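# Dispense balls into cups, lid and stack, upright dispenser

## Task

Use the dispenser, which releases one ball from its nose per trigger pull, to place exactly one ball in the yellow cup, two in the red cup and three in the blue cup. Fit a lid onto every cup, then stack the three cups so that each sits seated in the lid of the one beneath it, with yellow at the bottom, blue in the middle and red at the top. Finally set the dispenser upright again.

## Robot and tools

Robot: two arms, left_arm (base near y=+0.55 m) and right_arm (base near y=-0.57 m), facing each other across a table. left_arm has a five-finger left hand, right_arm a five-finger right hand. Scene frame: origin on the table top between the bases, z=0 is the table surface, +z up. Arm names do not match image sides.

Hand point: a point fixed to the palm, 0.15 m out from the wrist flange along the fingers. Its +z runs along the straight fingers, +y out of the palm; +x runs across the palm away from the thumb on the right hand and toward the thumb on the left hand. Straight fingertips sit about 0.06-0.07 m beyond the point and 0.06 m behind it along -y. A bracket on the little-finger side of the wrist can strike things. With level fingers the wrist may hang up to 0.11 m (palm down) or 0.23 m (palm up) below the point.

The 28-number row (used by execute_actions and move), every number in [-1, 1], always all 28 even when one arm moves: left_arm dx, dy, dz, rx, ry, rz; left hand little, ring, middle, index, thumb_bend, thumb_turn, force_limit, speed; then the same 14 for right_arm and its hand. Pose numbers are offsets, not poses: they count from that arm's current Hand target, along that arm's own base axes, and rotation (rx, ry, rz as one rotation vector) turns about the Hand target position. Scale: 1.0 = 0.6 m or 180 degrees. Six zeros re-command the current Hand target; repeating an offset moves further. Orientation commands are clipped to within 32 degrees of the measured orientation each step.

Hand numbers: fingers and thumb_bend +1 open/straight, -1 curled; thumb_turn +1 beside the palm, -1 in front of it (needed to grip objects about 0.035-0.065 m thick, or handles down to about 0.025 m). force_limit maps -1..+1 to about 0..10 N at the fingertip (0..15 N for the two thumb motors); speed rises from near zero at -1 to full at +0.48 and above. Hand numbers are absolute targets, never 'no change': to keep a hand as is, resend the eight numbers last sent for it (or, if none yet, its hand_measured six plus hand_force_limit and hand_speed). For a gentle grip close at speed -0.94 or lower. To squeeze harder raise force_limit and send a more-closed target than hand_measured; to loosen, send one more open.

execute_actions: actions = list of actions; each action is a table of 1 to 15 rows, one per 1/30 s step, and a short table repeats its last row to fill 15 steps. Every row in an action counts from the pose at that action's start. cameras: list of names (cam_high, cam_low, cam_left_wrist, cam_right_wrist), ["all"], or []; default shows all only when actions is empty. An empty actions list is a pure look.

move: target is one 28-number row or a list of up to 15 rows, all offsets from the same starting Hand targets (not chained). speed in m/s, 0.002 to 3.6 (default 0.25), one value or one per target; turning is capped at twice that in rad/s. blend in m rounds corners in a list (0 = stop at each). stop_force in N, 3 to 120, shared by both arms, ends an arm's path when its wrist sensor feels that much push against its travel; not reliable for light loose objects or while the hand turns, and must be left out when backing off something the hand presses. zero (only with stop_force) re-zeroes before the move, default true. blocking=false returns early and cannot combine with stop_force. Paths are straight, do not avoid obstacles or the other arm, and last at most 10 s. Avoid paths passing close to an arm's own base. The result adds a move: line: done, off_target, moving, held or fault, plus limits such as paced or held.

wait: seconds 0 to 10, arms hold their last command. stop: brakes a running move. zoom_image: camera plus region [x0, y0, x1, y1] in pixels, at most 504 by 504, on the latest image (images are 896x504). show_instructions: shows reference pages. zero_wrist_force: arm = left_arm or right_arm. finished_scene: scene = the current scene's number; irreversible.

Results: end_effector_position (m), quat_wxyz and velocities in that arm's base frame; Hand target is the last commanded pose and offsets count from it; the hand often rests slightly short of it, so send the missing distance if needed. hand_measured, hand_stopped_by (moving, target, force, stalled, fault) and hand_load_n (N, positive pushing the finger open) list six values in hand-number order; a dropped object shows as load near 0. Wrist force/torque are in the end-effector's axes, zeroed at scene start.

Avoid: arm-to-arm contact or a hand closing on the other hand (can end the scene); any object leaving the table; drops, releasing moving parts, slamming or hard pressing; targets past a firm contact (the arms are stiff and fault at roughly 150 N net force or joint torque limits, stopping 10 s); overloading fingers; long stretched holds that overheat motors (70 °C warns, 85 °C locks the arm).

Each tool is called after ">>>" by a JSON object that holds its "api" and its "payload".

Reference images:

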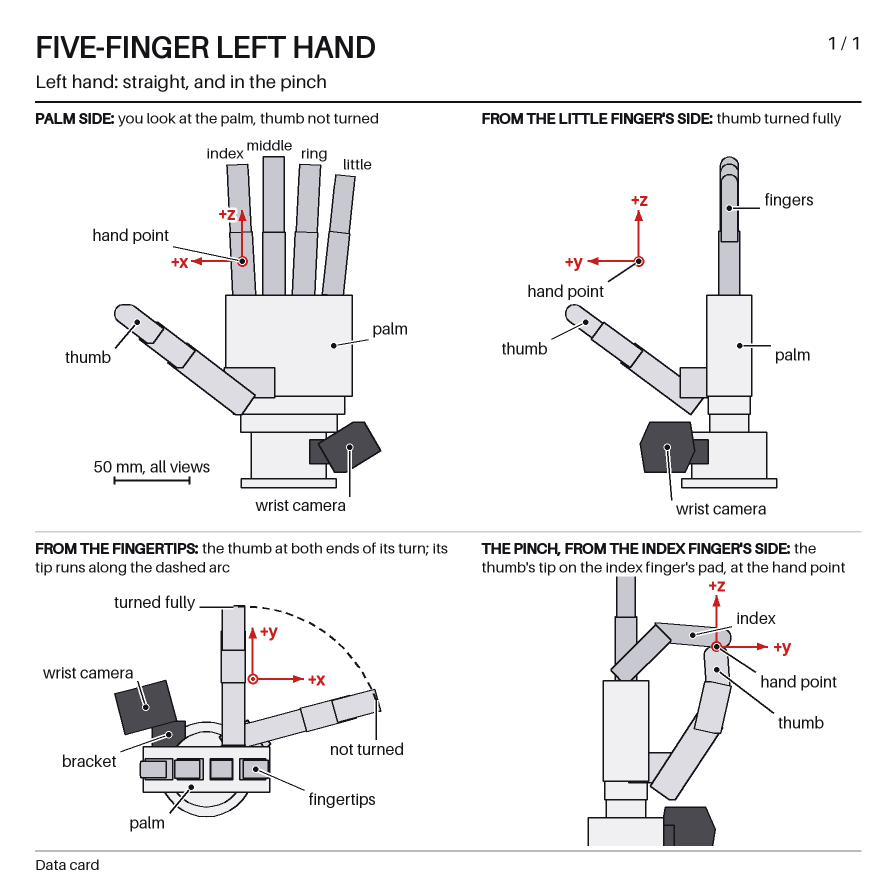

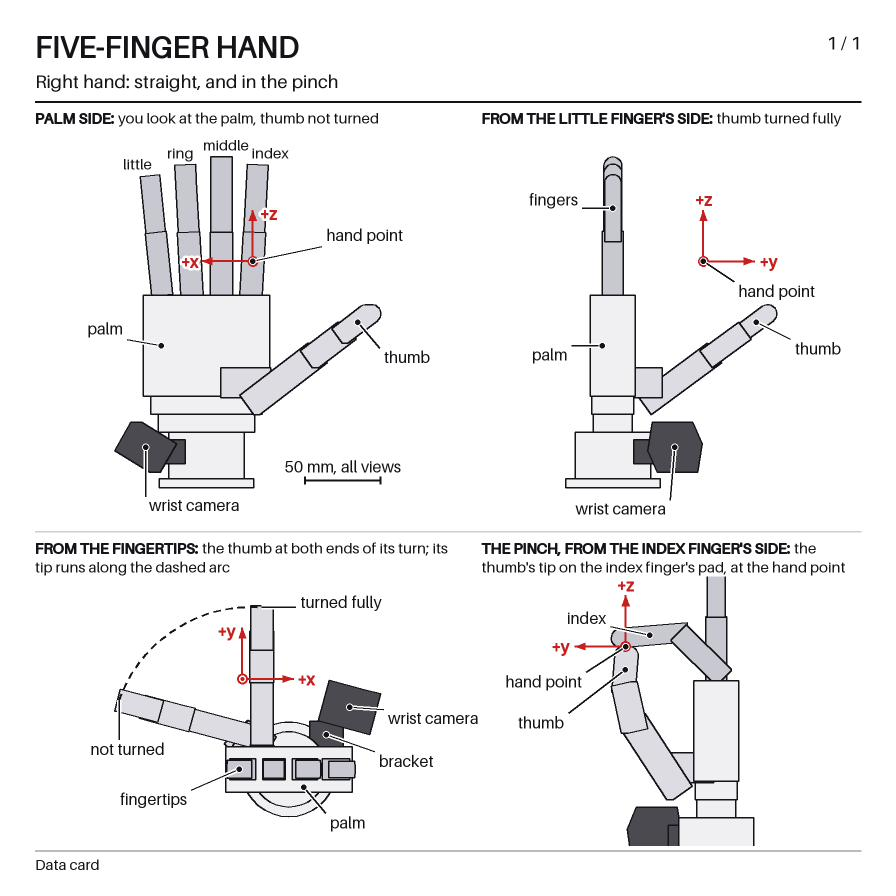

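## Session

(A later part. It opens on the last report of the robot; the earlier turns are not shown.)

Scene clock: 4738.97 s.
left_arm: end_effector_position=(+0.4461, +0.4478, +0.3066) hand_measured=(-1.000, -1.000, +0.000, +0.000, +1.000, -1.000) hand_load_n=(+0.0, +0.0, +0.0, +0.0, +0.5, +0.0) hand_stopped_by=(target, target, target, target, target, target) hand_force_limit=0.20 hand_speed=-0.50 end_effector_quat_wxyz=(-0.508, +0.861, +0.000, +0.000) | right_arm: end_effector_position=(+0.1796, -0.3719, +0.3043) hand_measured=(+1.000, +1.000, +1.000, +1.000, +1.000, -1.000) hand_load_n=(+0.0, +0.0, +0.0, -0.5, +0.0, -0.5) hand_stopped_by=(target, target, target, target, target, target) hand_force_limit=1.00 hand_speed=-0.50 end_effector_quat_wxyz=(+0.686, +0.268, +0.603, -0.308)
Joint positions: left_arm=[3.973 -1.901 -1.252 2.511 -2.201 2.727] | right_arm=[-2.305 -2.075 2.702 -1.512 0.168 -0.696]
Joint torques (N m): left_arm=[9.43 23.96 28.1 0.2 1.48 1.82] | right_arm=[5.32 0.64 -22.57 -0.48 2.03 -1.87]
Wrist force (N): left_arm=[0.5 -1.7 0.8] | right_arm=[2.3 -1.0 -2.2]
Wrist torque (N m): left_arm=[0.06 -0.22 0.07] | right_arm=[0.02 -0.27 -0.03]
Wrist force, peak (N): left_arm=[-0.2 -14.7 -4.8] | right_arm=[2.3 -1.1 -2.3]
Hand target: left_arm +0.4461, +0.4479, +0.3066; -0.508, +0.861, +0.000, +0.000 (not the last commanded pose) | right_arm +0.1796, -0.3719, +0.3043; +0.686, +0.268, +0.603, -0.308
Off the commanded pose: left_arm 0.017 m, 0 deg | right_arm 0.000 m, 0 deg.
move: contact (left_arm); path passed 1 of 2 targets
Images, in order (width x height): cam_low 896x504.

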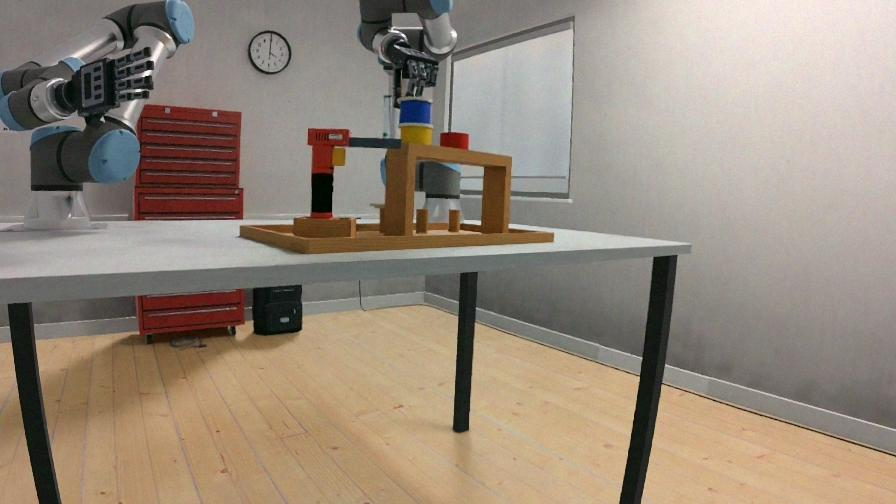

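>>> {"api": "move", "payload": {"target": [[0,0,0.1,0,0,0,-1,-1,0,0,1,-1,0.2,-0.5,0,0,0,0,0,0,1,1,1,1,1,-1,1,-0.5],[-0.188,-0.08,0.1,-0.044,0,0,-1,-1,0,0,1,-1,0.2,-0.5,0,0,0,0,0,0,1,1,1,1,1,-1,1,-0.5]], "speed": [0.06,0.1], "blend": [0.005,0], "cameras": ["cam_high","cam_low","cam_left_wrist"]}}

>>> {"api": "zoom_image", "payload": {"camera": "cam_high", "region": [500, 225, 640, 325]}}

Scene clock: 4749.50 s.
left_arm: end_effector_position=(+0.3333, +0.3999, +0.3666) hand_measured=(-1.000, -1.000, +0.000, +0.000, +1.000, -1.000) hand_load_n=(+0.0, +0.0, +0.0, +0.0, +0.0, +0.0) hand_stopped_by=(target, target, target, target, target, target) hand_force_limit=0.20 hand_speed=-0.50 end_effector_quat_wxyz=(-0.448, +0.894, +0.000, +0.000) | right_arm: end_effector_position=(+0.1796, -0.3719, +0.3043) hand_measured=(+1.000, +1.000, +1.000, +1.000, +1.000, -1.000) hand_load_n=(+0.0, +0.0, +0.0, +0.0, +0.0, +0.0) hand_stopped_by=(target, target, target, target, target, target) hand_force_limit=1.00 hand_speed=-0.50 end_effector_quat_wxyz=(+0.686, +0.268, +0.603, -0.308)
Joint positions: left_arm=[4.158 -1.658 -1.347 2.282 -2.005 2.787] | right_arm=[-2.305 -2.075 2.702 -1.512 0.168 -0.696]
Joint torques (N m): left_arm=[-14.88 11 28.29 1.42 -2.89 -2.44] | right_arm=[5.68 0.24 -22.23 -0.34 1.78 -1.63]
Wrist force (N): left_arm=[0.5 1.2 1.9] | right_arm=[2.1 -1.1 -2.3]
Wrist torque (N m): left_arm=[0.14 -0.16 -0.06] | right_arm=[0.00 -0.23 -0.05]
Wrist force, peak (N): left_arm=[0.5 1.7 2.4] | right_arm=[2.4 -1.0 -2.3]
Hand target: left_arm +0.3333, +0.3999, +0.3666; -0.448, +0.894, +0.000, +0.000 | right_arm +0.1796, -0.3719, +0.3043; +0.686, +0.268, +0.603, -0.308
Off the commanded pose: left_arm 0.000 m, 0 deg | right_arm 0.000 m, 0 deg.
move: done
Images, in order (width x height): cam_high 896x504, cam_low 896x504, cam_left_wrist 896x504.

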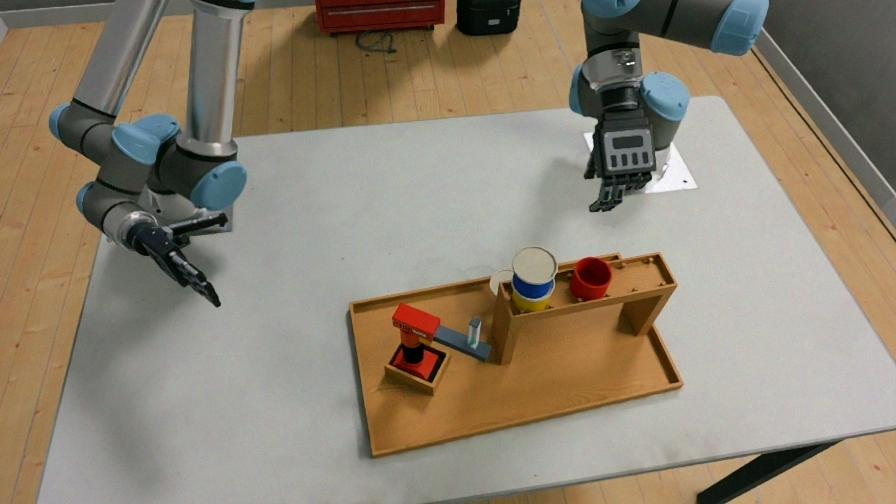

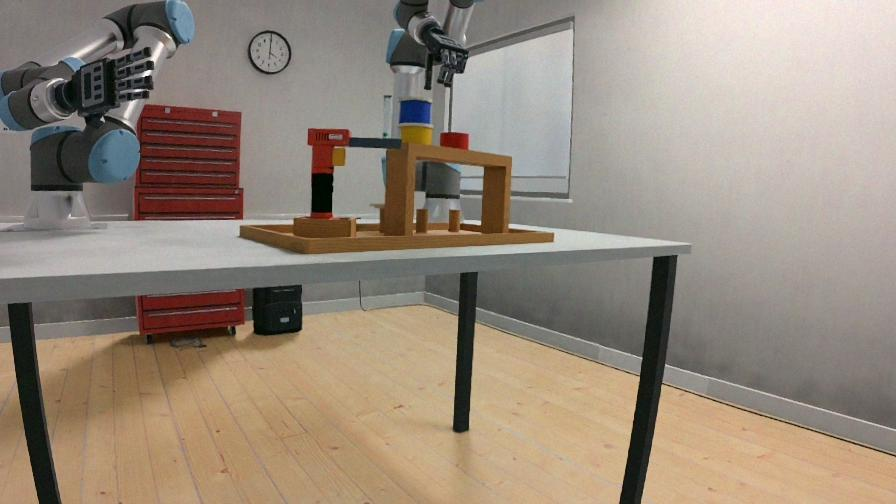

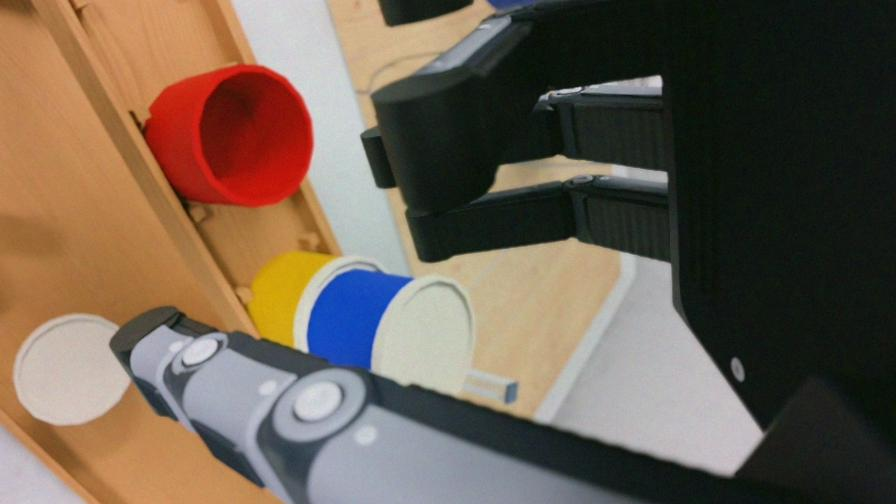

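Scaled by 3.600 from the camera's 896x504 image, which has a finer 1280x720 frame.

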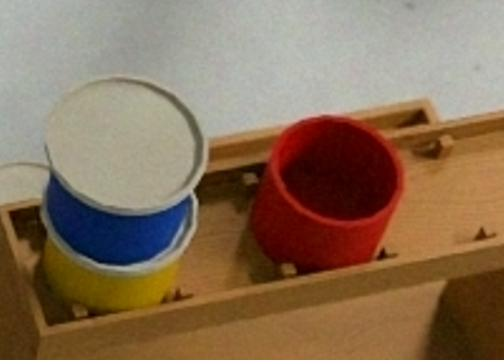

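>>> {"api": "move", "payload": {"target": [[-0.0043,0.0822,-0.05,0,0,0,-1,-1,0.6,0.6,1,-1,-0.4,-0.5,0,0,0,0,0,0,1,1,1,1,1,-1,1,-0.5],[-0.0043,0.0822,-0.178,0,0,0,-1,-1,0.6,0.6,1,-1,-0.4,-0.5,0,0,0,0,0,0,1,1,1,1,1,-1,1,-0.5]], "speed": [0.1,0.06], "cameras": ["cam_high","cam_low","cam_left_wrist"]}}

>>> {"api": "zoom_image", "payload": {"camera": "cam_high", "region": [540, 200, 640, 300]}}

Scene clock: 4777.97 s.
left_arm: end_effector_position=(+0.3308, +0.4492, +0.2597) hand_measured=(-1.000, -1.000, +0.600, +0.600, +1.000, -1.000) hand_load_n=(+0.0, +0.0, -0.5, +0.0, +0.5, +0.0) hand_stopped_by=(target, target, target, target, target, target) hand_force_limit=-0.40 hand_speed=-0.50 end_effector_quat_wxyz=(-0.448, +0.894, +0.000, +0.000) | right_arm: end_effector_position=(+0.1796, -0.3719, +0.3043) hand_measured=(+1.000, +1.000, +1.000, +1.000, +1.000, -1.000) hand_load_n=(+0.0, +0.0, +0.0, +0.0, +0.0, +0.0) hand_stopped_by=(target, target, target, target, target, target) hand_force_limit=1.00 hand_speed=-0.50 end_effector_quat_wxyz=(+0.686, +0.268, +0.603, -0.308)
Joint positions: left_arm=[4.229 -1.729 -1.536 2.563 -1.952 2.837] | right_arm=[-2.305 -2.075 2.702 -1.512 0.168 -0.696]
Joint torques (N m): left_arm=[-12.24 31.57 28.34 -2.66 -1.49 -0.49] | right_arm=[6.84 0.57 -22.84 -0.28 1.59 -1.85]
Wrist force (N): left_arm=[0.4 1.3 1.9] | right_arm=[2.3 -0.9 -2.3]
Wrist torque (N m): left_arm=[0.13 -0.15 -0.02] | right_arm=[0.04 -0.26 -0.03]
Wrist force, peak (N): left_arm=[0.2 1.2 2.9] | right_arm=[2.4 -1.1 -2.3]
Hand target: left_arm +0.3308, +0.4492, +0.2598; -0.448, +0.894, +0.000, +0.000 | right_arm +0.1796, -0.3719, +0.3043; +0.686, +0.268, +0.603, -0.308
Off the commanded pose: left_arm 0.000 m, 0 deg | right_arm 0.000 m, 0 deg.
move: done
Images, in order (width x height): cam_high 896x504, cam_low 896x504, cam_left_wrist 896x504.

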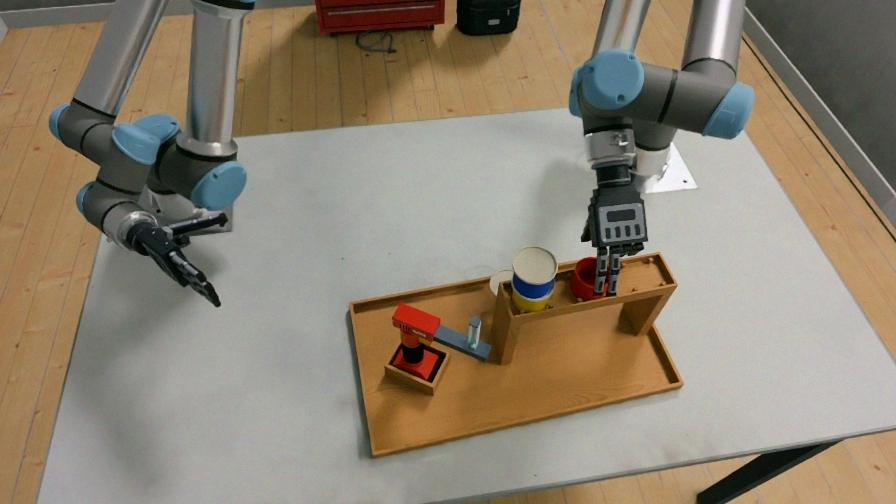

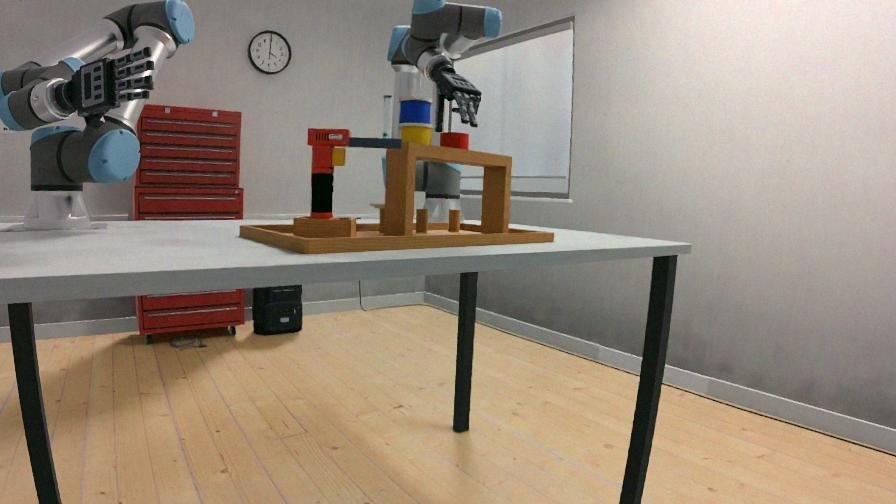

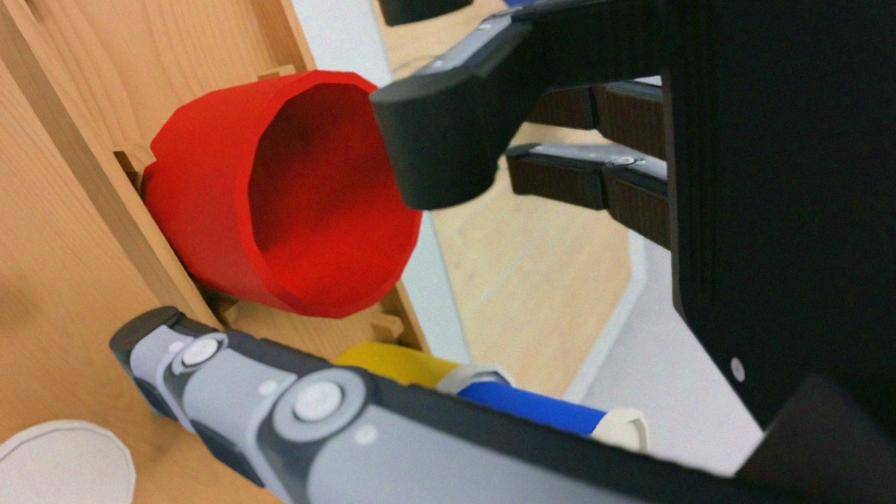

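Scaled by 5.040 from the camera's 896x504 image, which has a finer 1280x720 frame.

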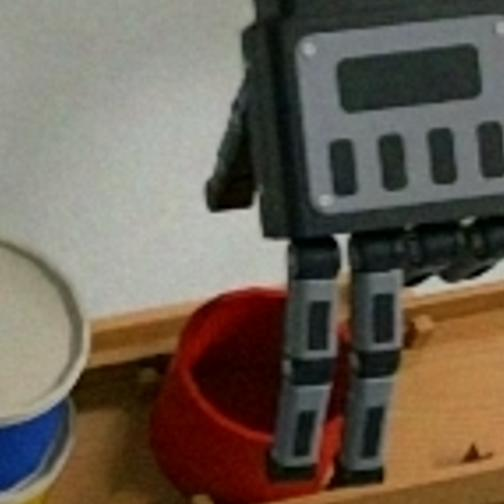

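>>> {"api": "move", "payload": {"target": [0,0,-0.0597,0,0,0,-1,-1,0.6,0.6,1,-1,-0.4,-0.5,0,0,0,0,0,0,1,1,1,1,1,-1,1,-0.5], "speed": 0.02, "stop_force": 5, "cameras": ["cam_high","cam_low","cam_left_wrist"]}}

Scene clock: 4823.70 s.
left_arm: end_effector_position=(+0.3308, +0.4492, +0.2240) hand_measured=(-1.000, -1.000, +0.600, +0.600, +1.000, -1.000) hand_load_n=(+0.0, +0.0, +0.0, +0.0, +0.0, +0.0) hand_stopped_by=(target, target, target, target, target, target) hand_force_limit=-0.40 hand_speed=-0.50 end_effector_quat_wxyz=(-0.448, +0.894, +0.000, +0.000) | right_arm: end_effector_position=(+0.1796, -0.3719, +0.3043) hand_measured=(+1.000, +1.000, +1.000, +1.000, +1.000, -1.000) hand_load_n=(+0.0, +0.0, +0.5, +0.0, +0.0, -0.5) hand_stopped_by=(target, target, target, target, target, target) hand_force_limit=1.00 hand_speed=-0.50 end_effector_quat_wxyz=(+0.686, +0.268, +0.603, -0.308)
Joint positions: left_arm=[4.229 -1.743 -1.612 2.653 -1.952 2.837] | right_arm=[-2.305 -2.075 2.702 -1.512 0.168 -0.696]
Joint torques (N m): left_arm=[4.37 36.65 29.1 -2.63 -0.08 -0.13] | right_arm=[5.73 1.54 -22.18 -0.43 1.95 -2.01]
Wrist force (N): left_arm=[0.4 1.5 1.9] | right_arm=[2.1 -0.8 -2.1]
Wrist torque (N m): left_arm=[0.18 -0.14 -0.03] | right_arm=[0.04 -0.24 -0.04]
Wrist force, peak (N): left_arm=[0.4 1.5 2.1] | right_arm=[2.3 -1.1 -2.4]
Hand target: left_arm +0.3308, +0.4492, +0.2240; -0.448, +0.894, +0.000, +0.000 | right_arm +0.1796, -0.3719, +0.3043; +0.686, +0.268, +0.603, -0.308
Off the commanded pose: left_arm 0.000 m, 0 deg | right_arm 0.000 m, 0 deg.
move: done
Images, in order (width x height): cam_high 896x504, cam_low 896x504, cam_left_wrist 896x504.

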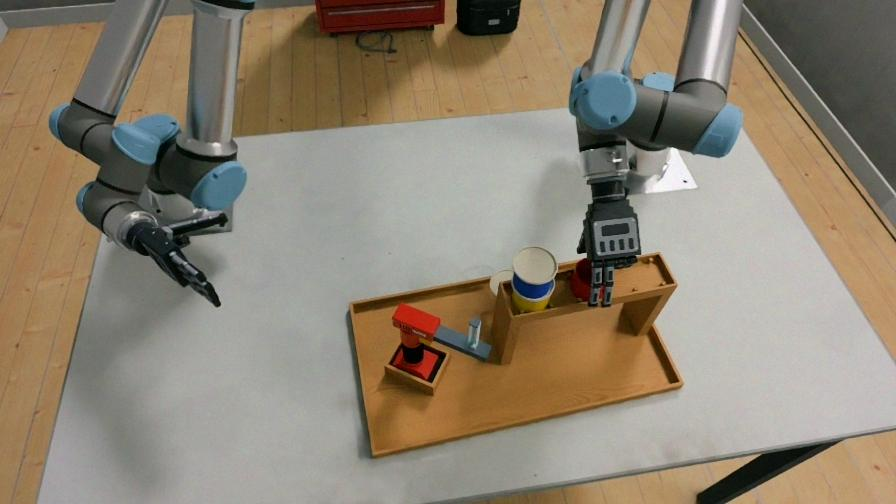

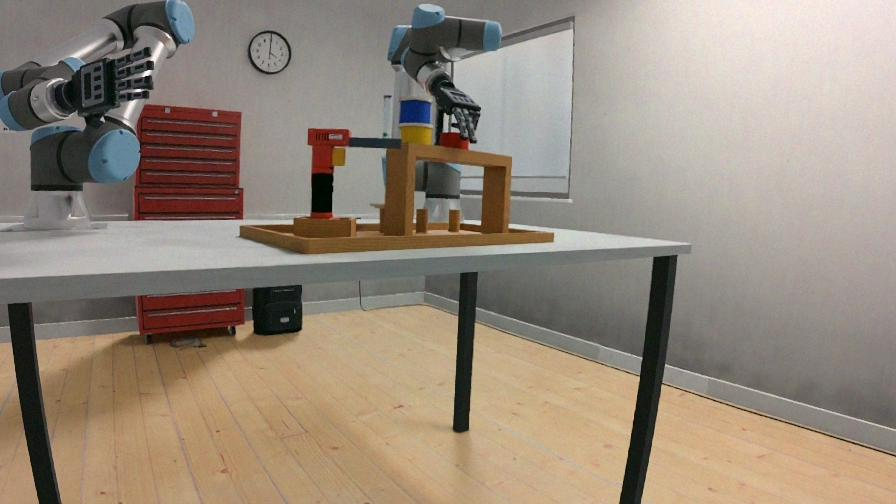

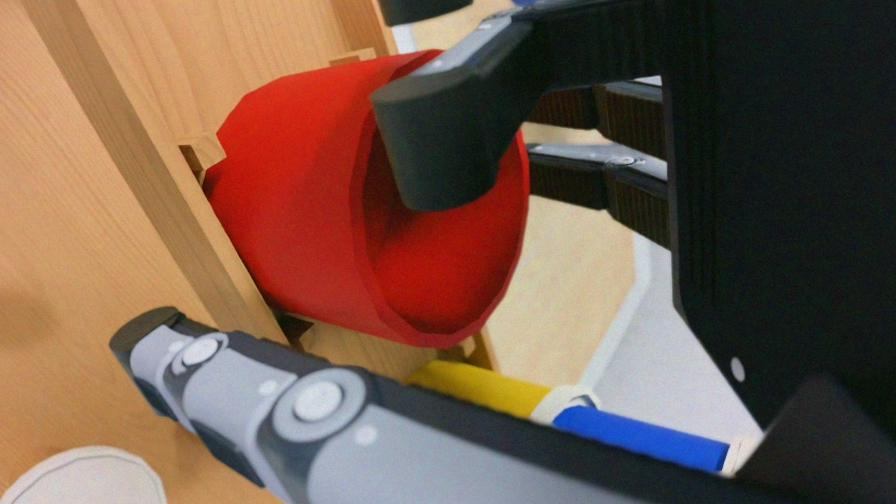

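>>> {"api": "execute_actions", "payload": {"actions": [[[0,0,0,0,0,0,-1,-1,0.6,0.6,0.68,-1,-0.4,-0.85,0,0,0,0,0,0,1,1,1,1,1,-1,1,-0.5]],[[0,0,0,0,0,0,-1,-1,0.6,0.6,0.68,-1,-0.4,-0.85,0,0,0,0,0,0,1,1,1,1,1,-1,1,-0.5]],[[0,0,0,0,0,0,-1,-1,0.6,0.6,0.68,-1,-0.4,-0.85,0,0,0,0,0,0,1,1,1,1,1,-1,1,-0.5]]], "cameras": ["cam_high","cam_left_wrist"]}}

>>> {"api": "zoom_image", "payload": {"camera": "cam_high", "region": [540, 220, 640, 320]}}

Scene clock: 4836.97 s.
left_arm: end_effector_position=(+0.3308, +0.4492, +0.2240) hand_measured=(-1.000, -1.000, +0.600, +0.600, +0.680, -1.000) hand_load_n=(+0.0, +0.0, -0.5, +0.0, +0.0, +0.0) hand_stopped_by=(target, target, target, target, target, target) hand_force_limit=-0.40 hand_speed=-0.85 end_effector_quat_wxyz=(-0.448, +0.894, +0.000, +0.000) | right_arm: end_effector_position=(+0.1796, -0.3719, +0.3043) hand_measured=(+1.000, +1.000, +1.000, +1.000, +1.000, -1.000) hand_load_n=(+0.0, +0.0, +0.0, +0.0, -0.5, +0.0) hand_stopped_by=(target, target, target, target, target, target) hand_force_limit=1.00 hand_speed=-0.50 end_effector_quat_wxyz=(+0.686, +0.268, +0.603, -0.308)
Joint positions: left_arm=[4.229 -1.743 -1.612 2.653 -1.952 2.837] | right_arm=[-2.305 -2.075 2.702 -1.512 0.168 -0.696]
Joint torques (N m): left_arm=[4.48 37.89 28.42 -2.17 -0.31 -1.55] | right_arm=[4.83 1.11 -21.45 -0.66 1.79 -1.7]
Wrist force (N): left_arm=[0.4 1.3 1.8] | right_arm=[2.2 -1.0 -2.1]
Wrist torque (N m): left_arm=[0.15 -0.14 -0.02] | right_arm=[0.00 -0.25 -0.04]
Wrist force, peak (N): left_arm=[0.6 1.5 2.1] | right_arm=[2.4 -1.0 -2.3]
Hand target: left_arm +0.3308, +0.4492, +0.2240; -0.448, +0.894, +0.000, +0.000 | right_arm +0.1796, -0.3719, +0.3043; +0.686, +0.268, +0.603, -0.308
Off the commanded pose: left_arm 0.000 m, 0 deg | right_arm 0.000 m, 0 deg.
Images, in order (width x height): cam_high 896x504, cam_left_wrist 896x504.

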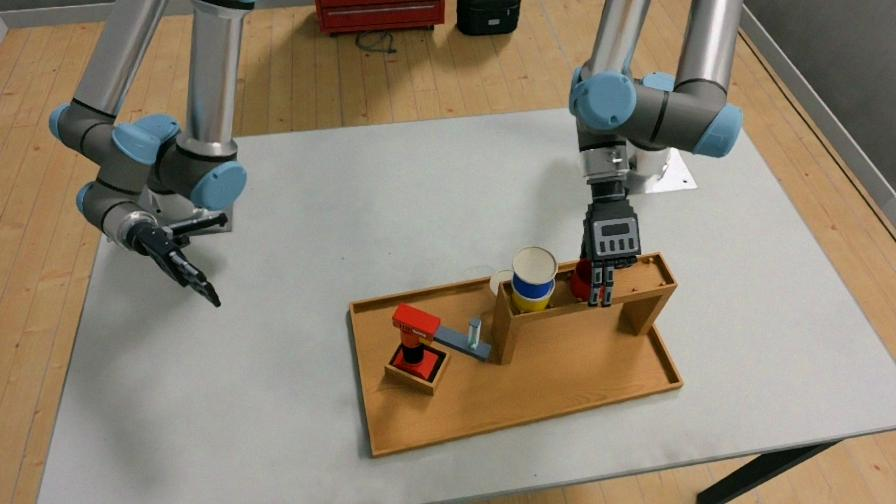

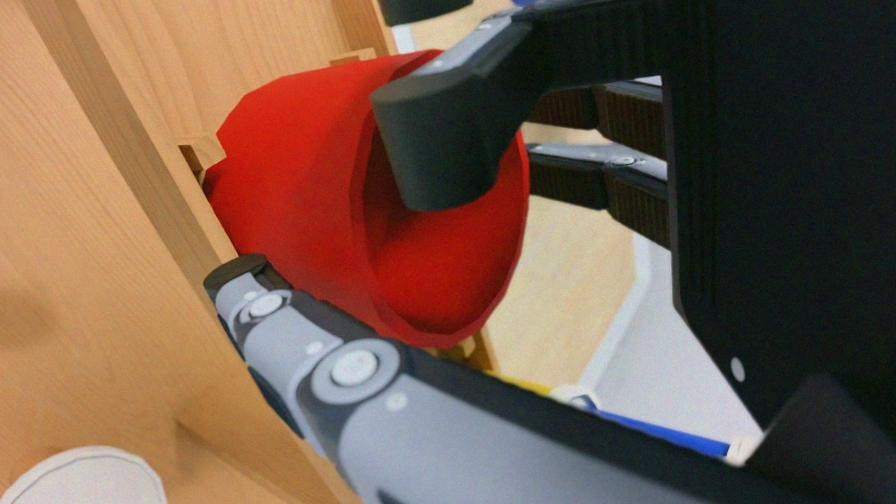

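Scaled by 5.040 from the camera's 896x504 image, which has a finer 1280x720 frame.

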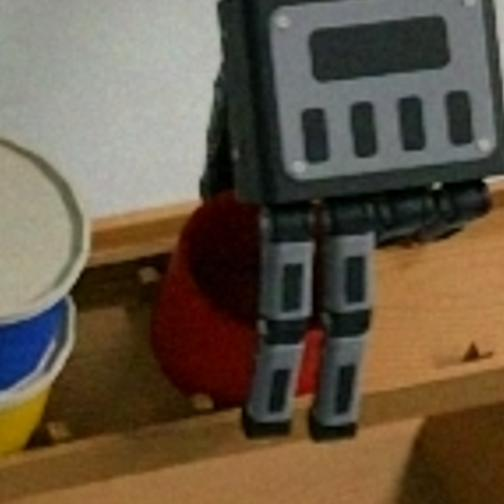

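>>> {"api": "move", "payload": {"target": [0.0083,0,0,0,0,0,-1,-1,0.6,0.6,0.68,-1,-0.4,-0.85,0,0,0,0,0,0,1,1,1,1,1,-1,1,-0.5], "speed": 0.02, "stop_force": 4}}

>>> {"api": "execute_actions", "payload": {"actions": [[[0,0,0,0,0,0,-1,-1,0.1,0.1,0.68,-1,-0.4,-0.9,0,0,0,0,0,0,1,1,1,1,1,-1,1,-0.5]],[[0,0,0,0,0,0,-1,-1,0.1,0.1,0.68,-1,-0.4,-0.9,0,0,0,0,0,0,1,1,1,1,1,-1,1,-0.5]],[[0,0,0,0,0,0,-1,-1,0.1,0.1,0.68,-1,-0.4,-0.9,0,0,0,0,0,0,1,1,1,1,1,-1,1,-0.5]],[[0,0,0,0,0,0,-1,-1,0.1,0.1,0.68,-1,-0.4,-0.9,0,0,0,0,0,0,1,1,1,1,1,-1,1,-0.5]],[[0,0,0,0,0,0,-1,-1,0.1,0.1,0.68,-1,-0.4,-0.9,0,0,0,0,0,0,1,1,1,1,1,-1,1,-0.5]]], "cameras": ["cam_high","cam_left_wrist"]}}

>>> {"api": "zoom_image", "payload": {"camera": "cam_high", "region": [540, 220, 640, 320]}}

Scene clock: 4873.77 s.
left_arm: end_effector_position=(+0.3357, +0.4492, +0.2240) hand_measured=(-1.000, -1.000, +0.600, +0.600, +0.680, -1.000) hand_load_n=(+0.0, +0.0, +0.0, +0.0, +0.0, +0.0) hand_stopped_by=(target, target, target, target, target, target) hand_force_limit=-0.40 hand_speed=-0.85 end_effector_quat_wxyz=(-0.448, +0.894, +0.000, +0.000) | right_arm: end_effector_position=(+0.1796, -0.3719, +0.3043) hand_measured=(+1.000, +1.000, +1.000, +1.000, +1.000, -1.000) hand_load_n=(+0.0, +0.0, +0.0, +0.0, +0.0, +0.0) hand_stopped_by=(target, target, target, target, target, target) hand_force_limit=1.00 hand_speed=-0.50 end_effector_quat_wxyz=(+0.686, +0.268, +0.603, -0.308)
Joint positions: left_arm=[4.218 -1.752 -1.601 2.649 -1.96 2.829] | right_arm=[-2.305 -2.075 2.702 -1.512 0.168 -0.696]
Joint torques (N m): left_arm=[11.22 38.24 8.67 1.29 1.89 2.06] | right_arm=[5.25 2.27 -22.45 -0.26 1.57 -1.46]
Wrist force (N): left_arm=[0.4 1.4 1.9] | right_arm=[2.3 -1.0 -2.2]
Wrist torque (N m): left_arm=[0.14 -0.14 0.01] | right_arm=[0.01 -0.26 -0.03]
Wrist force, peak (N): left_arm=[0.4 1.6 2.1] | right_arm=[2.5 -0.9 -2.4]
Hand target: left_arm +0.3357, +0.4492, +0.2240; -0.448, +0.894, +0.000, +0.000 | right_arm +0.1796, -0.3719, +0.3043; +0.686, +0.268, +0.603, -0.308
Off the commanded pose: left_arm 0.000 m, 0 deg | right_arm 0.000 m, 0 deg.
move: done

Scene clock: 4876.47 s.
left_arm: end_effector_position=(+0.3357, +0.4492, +0.2240) hand_measured=(-1.000, -1.000, +0.378, +0.322, +0.680, -1.000) hand_load_n=(+0.0, +0.0, +3.0, +3.0, +0.0, +0.0) hand_stopped_by=(target, target, force, force, target, target) hand_force_limit=-0.40 hand_speed=-0.90 end_effector_quat_wxyz=(-0.448, +0.894, +0.000, +0.000) | right_arm: end_effector_position=(+0.1796, -0.3719, +0.3043) hand_measured=(+1.000, +1.000, +1.000, +1.000, +1.000, -1.000) hand_load_n=(+0.0, +0.0, +0.0, +0.0, +0.0, +0.0) hand_stopped_by=(target, target, target, target, target, target) hand_force_limit=1.00 hand_speed=-0.50 end_effector_quat_wxyz=(+0.686, +0.268, +0.603, -0.308)
Joint positions: left_arm=[4.218 -1.752 -1.601 2.649 -1.96 2.829] | right_arm=[-2.305 -2.075 2.702 -1.512 0.168 -0.696]
Joint torques (N m): left_arm=[-6.16 26.09 10.68 -4.54 1.88 2.19] | right_arm=[6.25 2.81 -23.04 -0.21 1.77 -1.57]
Wrist force (N): left_arm=[0.7 -6.4 5.0] | right_arm=[2.1 -0.9 -2.1]
Wrist torque (N m): left_arm=[0.00 -0.12 0.13] | right_arm=[0.02 -0.23 -0.05]
Wrist force, peak (N): left_arm=[0.6 -6.6 5.2] | right_arm=[2.3 -1.1 -2.4]
Hand target: left_arm +0.3357, +0.4492, +0.2240; -0.448, +0.894, +0.000, +0.000 | right_arm +0.1796, -0.3719, +0.3043; +0.686, +0.268, +0.603, -0.308
Off the commanded pose: left_arm 0.000 m, 0 deg | right_arm 0.000 m, 0 deg.
Images, in order (width x height): cam_high 896x504, cam_left_wrist 896x504.

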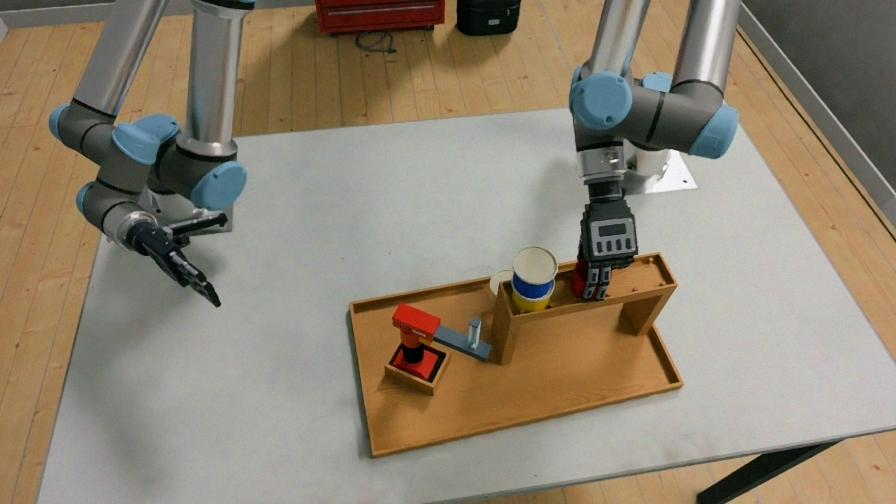

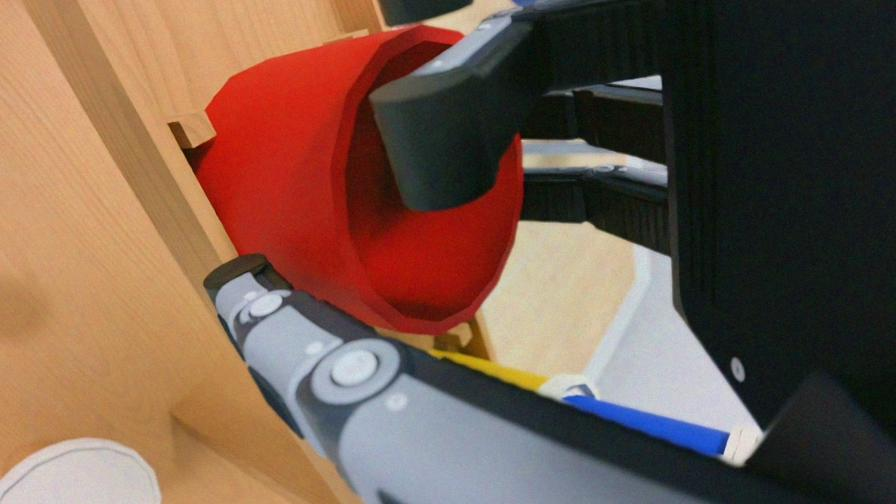

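Scaled by 5.040 from the camera's 896x504 image, which has a finer 1280x720 frame.

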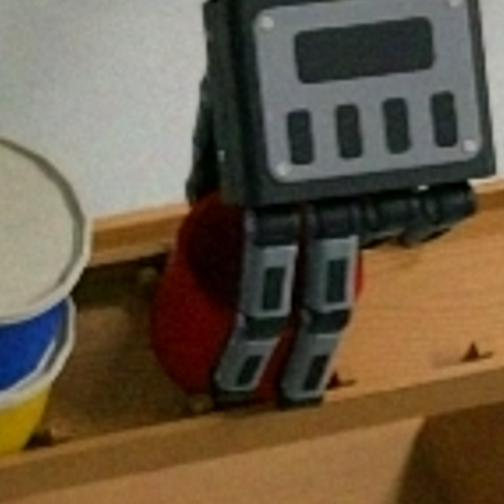

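Good straddle. Now close thumb.

>>> {"api": "execute_actions", "payload": {"actions": [[[0,0,0,0,0,0,-1,-1,0.1,0.1,0.4,-1,-0.3,-0.92,0,0,0,0,0,0,1,1,1,1,1,-1,1,-0.5]],[[0,0,0,0,0,0,-1,-1,0.1,0.1,0.4,-1,-0.3,-0.92,0,0,0,0,0,0,1,1,1,1,1,-1,1,-0.5]],[[0,0,0,0,0,0,-1,-1,0.1,0.1,0.4,-1,-0.3,-0.92,0,0,0,0,0,0,1,1,1,1,1,-1,1,-0.5]],[[0,0,0,0,0,0,-1,-1,0.1,0.1,0.4,-1,-0.3,-0.92,0,0,0,0,0,0,1,1,1,1,1,-1,1,-0.5]],[[0,0,0,0,0,0,-1,-1,0.1,0.1,0.4,-1,-0.3,-0.92,0,0,0,0,0,0,1,1,1,1,1,-1,1,-0.5]]], "cameras": ["cam_left_wrist"]}}

Scene clock: 4886.70 s.
left_arm: end_effector_position=(+0.3357, +0.4492, +0.2240) hand_measured=(-1.000, -1.000, +0.378, +0.322, +0.588, -1.000) hand_load_n=(+0.0, +0.0, +3.5, +3.5, +5.5, +0.5) hand_stopped_by=(target, target, force, force, force, target) hand_force_limit=-0.30 hand_speed=-0.92 end_effector_quat_wxyz=(-0.448, +0.894, +0.000, +0.000) | right_arm: end_effector_position=(+0.1796, -0.3719, +0.3043) hand_measured=(+1.000, +1.000, +1.000, +1.000, +1.000, -1.000) hand_load_n=(+0.0, +0.0, +0.0, +0.0, +0.0, -0.5) hand_stopped_by=(target, target, target, target, target, target) hand_force_limit=1.00 hand_speed=-0.50 end_effector_quat_wxyz=(+0.686, +0.268, +0.603, -0.308)
Joint positions: left_arm=[4.218 -1.752 -1.601 2.649 -1.96 2.829] | right_arm=[-2.305 -2.075 2.702 -1.512 0.168 -0.696]
Joint torques (N m): left_arm=[-12.98 16.48 17.64 -0.05 1.64 2.09] | right_arm=[6.16 3.35 -20.65 -0.46 1.95 -1.68]
Wrist force (N): left_arm=[0.7 -2.7 4.5] | right_arm=[2.2 -1.0 -2.3]
Wrist torque (N m): left_arm=[0.11 -0.10 0.06] | right_arm=[0.01 -0.25 -0.04]
Wrist force, peak (N): left_arm=[0.8 -6.7 5.0] | right_arm=[2.4 -1.0 -2.5]
Hand target: left_arm +0.3357, +0.4492, +0.2240; -0.448, +0.894, +0.000, +0.000 | right_arm +0.1796, -0.3719, +0.3043; +0.686, +0.268, +0.603, -0.308
Off the commanded pose: left_arm 0.000 m, 0 deg | right_arm 0.000 m, 0 deg.
Images, in order (width x height): cam_left_wrist 896x504.

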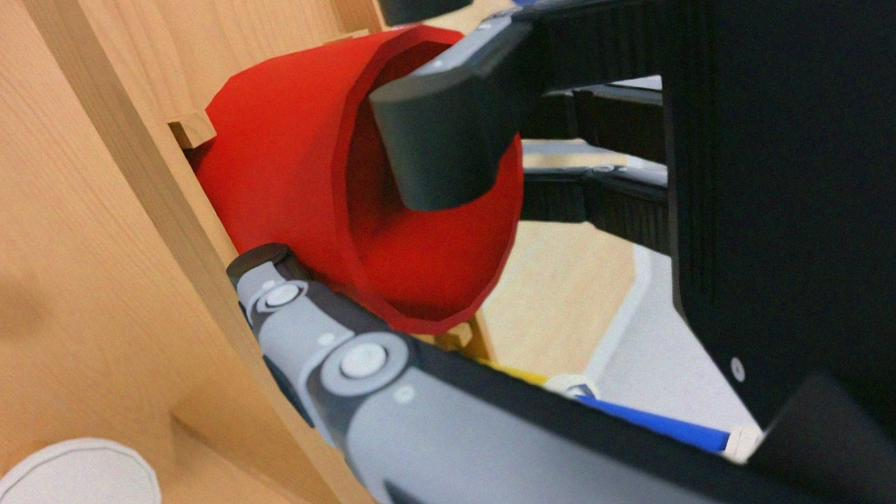

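>>> {"api": "move", "payload": {"target": [0,0.002,0.05,0,0,0,-1,-1,0.1,0.1,0.4,-1,-0.3,-0.92,0,0,0,0,0,0,1,1,1,1,1,-1,1,-0.5], "speed": 0.02, "cameras": ["cam_low","cam_left_wrist"]}}

>>> {"api": "zoom_image", "payload": {"camera": "cam_low", "region": [380, 60, 500, 180]}}

Scene clock: 4895.67 s.
left_arm: end_effector_position=(+0.3357, +0.4504, +0.2542) hand_measured=(-1.000, -1.000, +0.378, +0.322, +0.588, -1.000) hand_load_n=(+0.0, +0.0, +2.0, +2.0, +6.0, +0.5) hand_stopped_by=(target, target, force, force, force, target) hand_force_limit=-0.30 hand_speed=-0.92 end_effector_quat_wxyz=(-0.448, +0.894, +0.000, +0.000) | right_arm: end_effector_position=(+0.1796, -0.3719, +0.3043) hand_measured=(+1.000, +1.000, +1.000, +1.000, +1.000, -1.000) hand_load_n=(+0.0, +0.0, +0.0, +0.0, +0.0, -0.5) hand_stopped_by=(target, target, target, target, target, target) hand_force_limit=1.00 hand_speed=-0.50 end_effector_quat_wxyz=(+0.686, +0.268, +0.603, -0.308)
Joint positions: left_arm=[4.22 -1.742 -1.535 2.573 -1.959 2.831] | right_arm=[-2.305 -2.075 2.702 -1.512 0.168 -0.696]
Joint torques (N m): left_arm=[10.36 31.98 8.45 1.71 1.86 2.02] | right_arm=[6.4 3.41 -21.32 -0.7 1.79 -1.5]
Wrist force (N): left_arm=[0.1 1.7 2.3] | right_arm=[2.3 -1.0 -2.2]
Wrist torque (N m): left_arm=[0.12 -0.08 -0.20] | right_arm=[0.01 -0.25 -0.04]
Wrist force, peak (N): left_arm=[0.8 -2.7 4.9] | right_arm=[2.3 -1.0 -2.4]
Hand target: left_arm +0.3357, +0.4504, +0.2540; -0.448, +0.894, +0.000, +0.000 | right_arm +0.1796, -0.3719, +0.3043; +0.686, +0.268, +0.603, -0.308
Off the commanded pose: left_arm 0.000 m, 0 deg | right_arm 0.000 m, 0 deg.
move: done
Images, in order (width x height): cam_low 896x504, cam_left_wrist 896x504.

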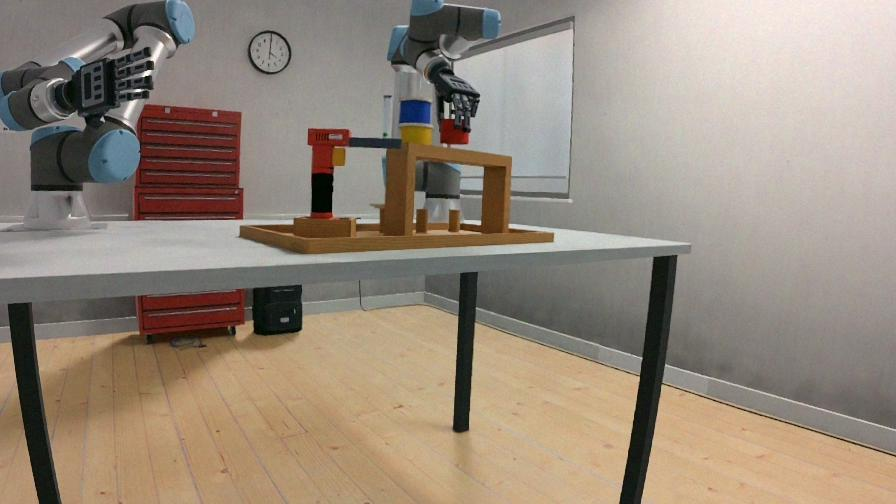

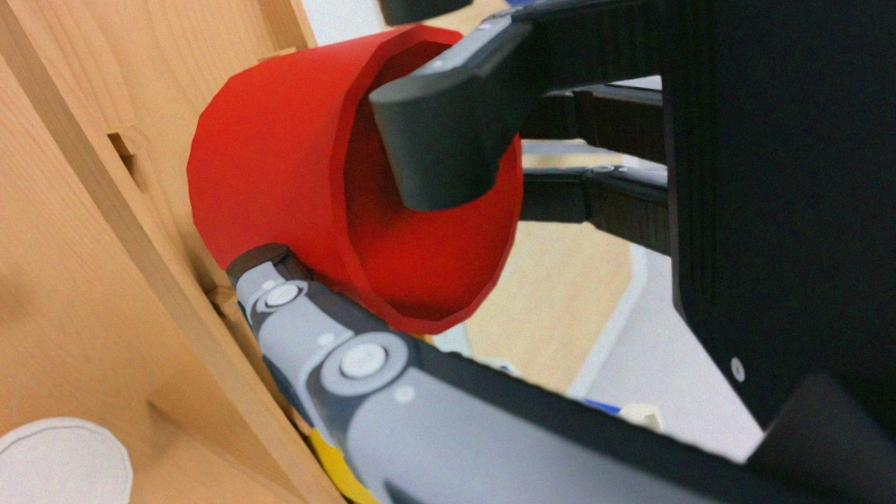

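Scaled by 4.200 from the camera's 896x504 image, which has a finer 1280x720 frame.

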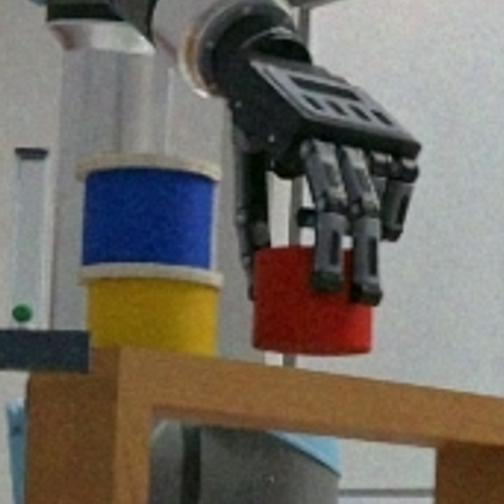

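>>> {"api": "move", "payload": {"target": [[0,0,0.2267,0,0,0,-1,-1,0.1,0.1,0.4,-1,-0.3,-0.92,0,0,0,0,0,0,1,1,1,1,1,-1,1,-0.5],[0.1808,0.0108,0.2267,0,0,0,-1,-1,0.1,0.1,0.4,-1,-0.3,-0.92,0,0,0,0,0,0,1,1,1,1,1,-1,1,-0.5]], "speed": 0.07, "blend": [0.02,0], "cameras": ["cam_high","cam_low","cam_left_wrist"]}}

>>> {"api": "zoom_image", "payload": {"camera": "cam_low", "region": [360, 40, 480, 160]}}

>>> {"api": "zoom_image", "payload": {"camera": "cam_high", "region": [480, 180, 600, 300]}}

Scene clock: 4918.67 s.
left_arm: end_effector_position=(+0.4443, +0.4568, +0.3900) hand_measured=(-1.000, -1.000, +0.378, +0.322, +0.588, -1.000) hand_load_n=(+0.0, +0.0, +2.0, +2.0, +6.0, +0.0) hand_stopped_by=(target, target, force, force, force, target) hand_force_limit=-0.30 hand_speed=-0.92 end_effector_quat_wxyz=(-0.448, +0.894, +0.000, +0.000) | right_arm: end_effector_position=(+0.1796, -0.3719, +0.3043) hand_measured=(+1.000, +1.000, +1.000, +1.000, +1.000, -1.000) hand_load_n=(+0.0, +0.0, +0.0, +0.0, +0.0, -0.5) hand_stopped_by=(target, target, target, target, target, target) hand_force_limit=1.00 hand_speed=-0.50 end_effector_quat_wxyz=(+0.686, +0.268, +0.603, -0.308)
Joint positions: left_arm=[4.024 -2.015 -0.833 2.078 -2.104 2.684] | right_arm=[-2.305 -2.075 2.702 -1.512 0.168 -0.696]
Joint torques (N m): left_arm=[10.52 44.71 13.83 1.36 1.88 2.22] | right_arm=[5.5 5.03 -22.58 -0.21 1.94 -1.58]
Wrist force (N): left_arm=[0.5 1.6 2.2] | right_arm=[2.2 -0.8 -2.1]
Wrist torque (N m): left_arm=[0.10 -0.15 -0.12] | right_arm=[0.04 -0.25 -0.03]
Wrist force, peak (N): left_arm=[0.4 2.6 2.7] | right_arm=[2.2 -0.9 -2.6]
Hand target: left_arm +0.4442, +0.4569, +0.3900; -0.448, +0.894, +0.000, +0.000 | right_arm +0.1796, -0.3719, +0.3043; +0.686, +0.268, +0.603, -0.308
Off the commanded pose: left_arm 0.000 m, 0 deg | right_arm 0.000 m, 0 deg.
move: done
Images, in order (width x height): cam_high 896x504, cam_low 896x504, cam_left_wrist 896x504.

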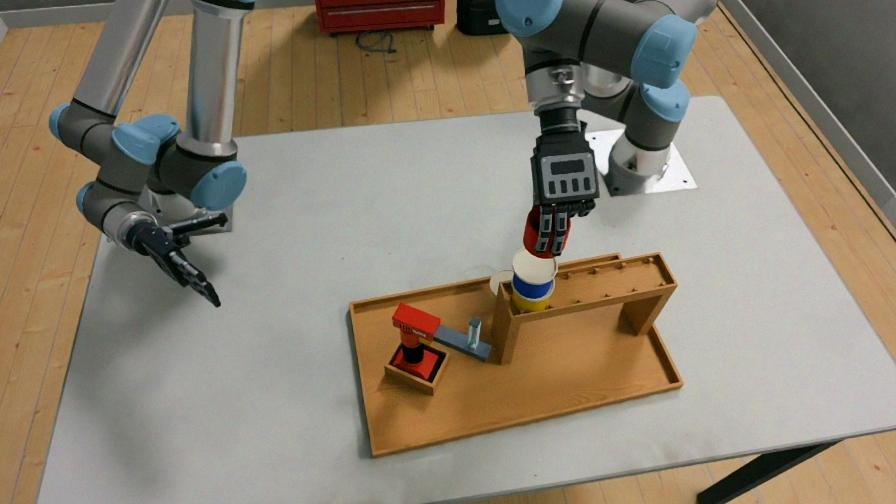

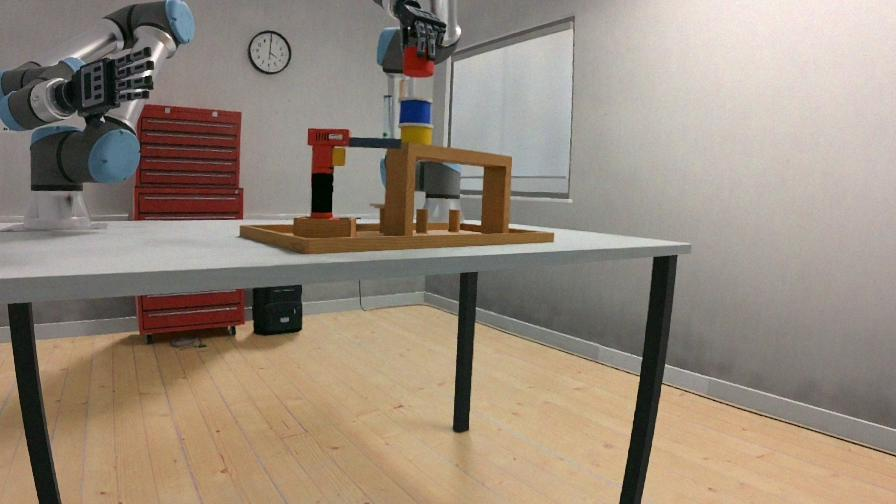

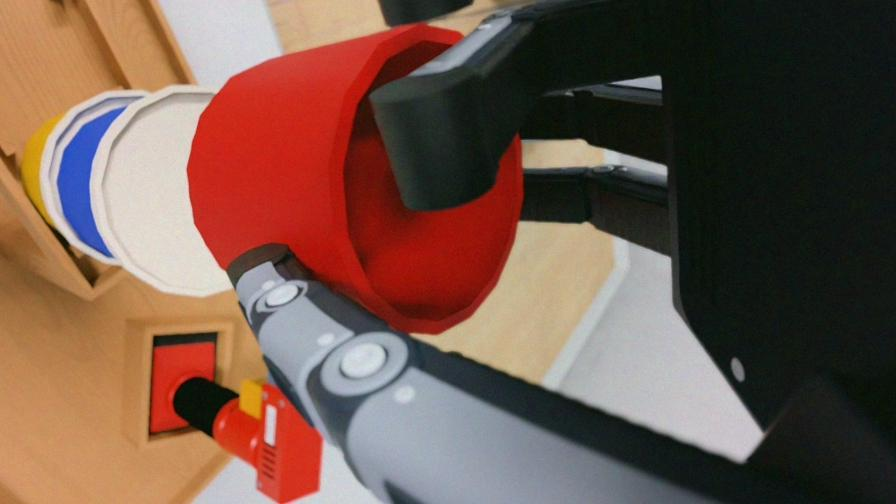

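Scaled by 4.200 from the camera's 896x504 image, which has a finer 1280x720 frame.

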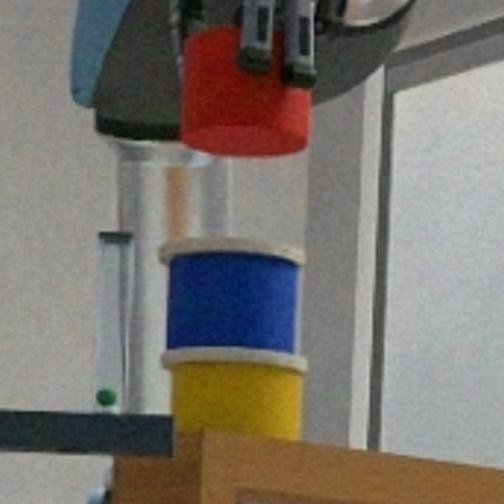

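Scaled by 4.200 from the camera's 896x504 image, which has a finer 1280x720 frame.

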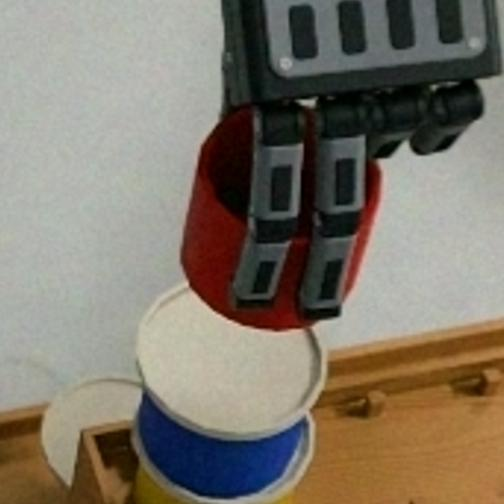

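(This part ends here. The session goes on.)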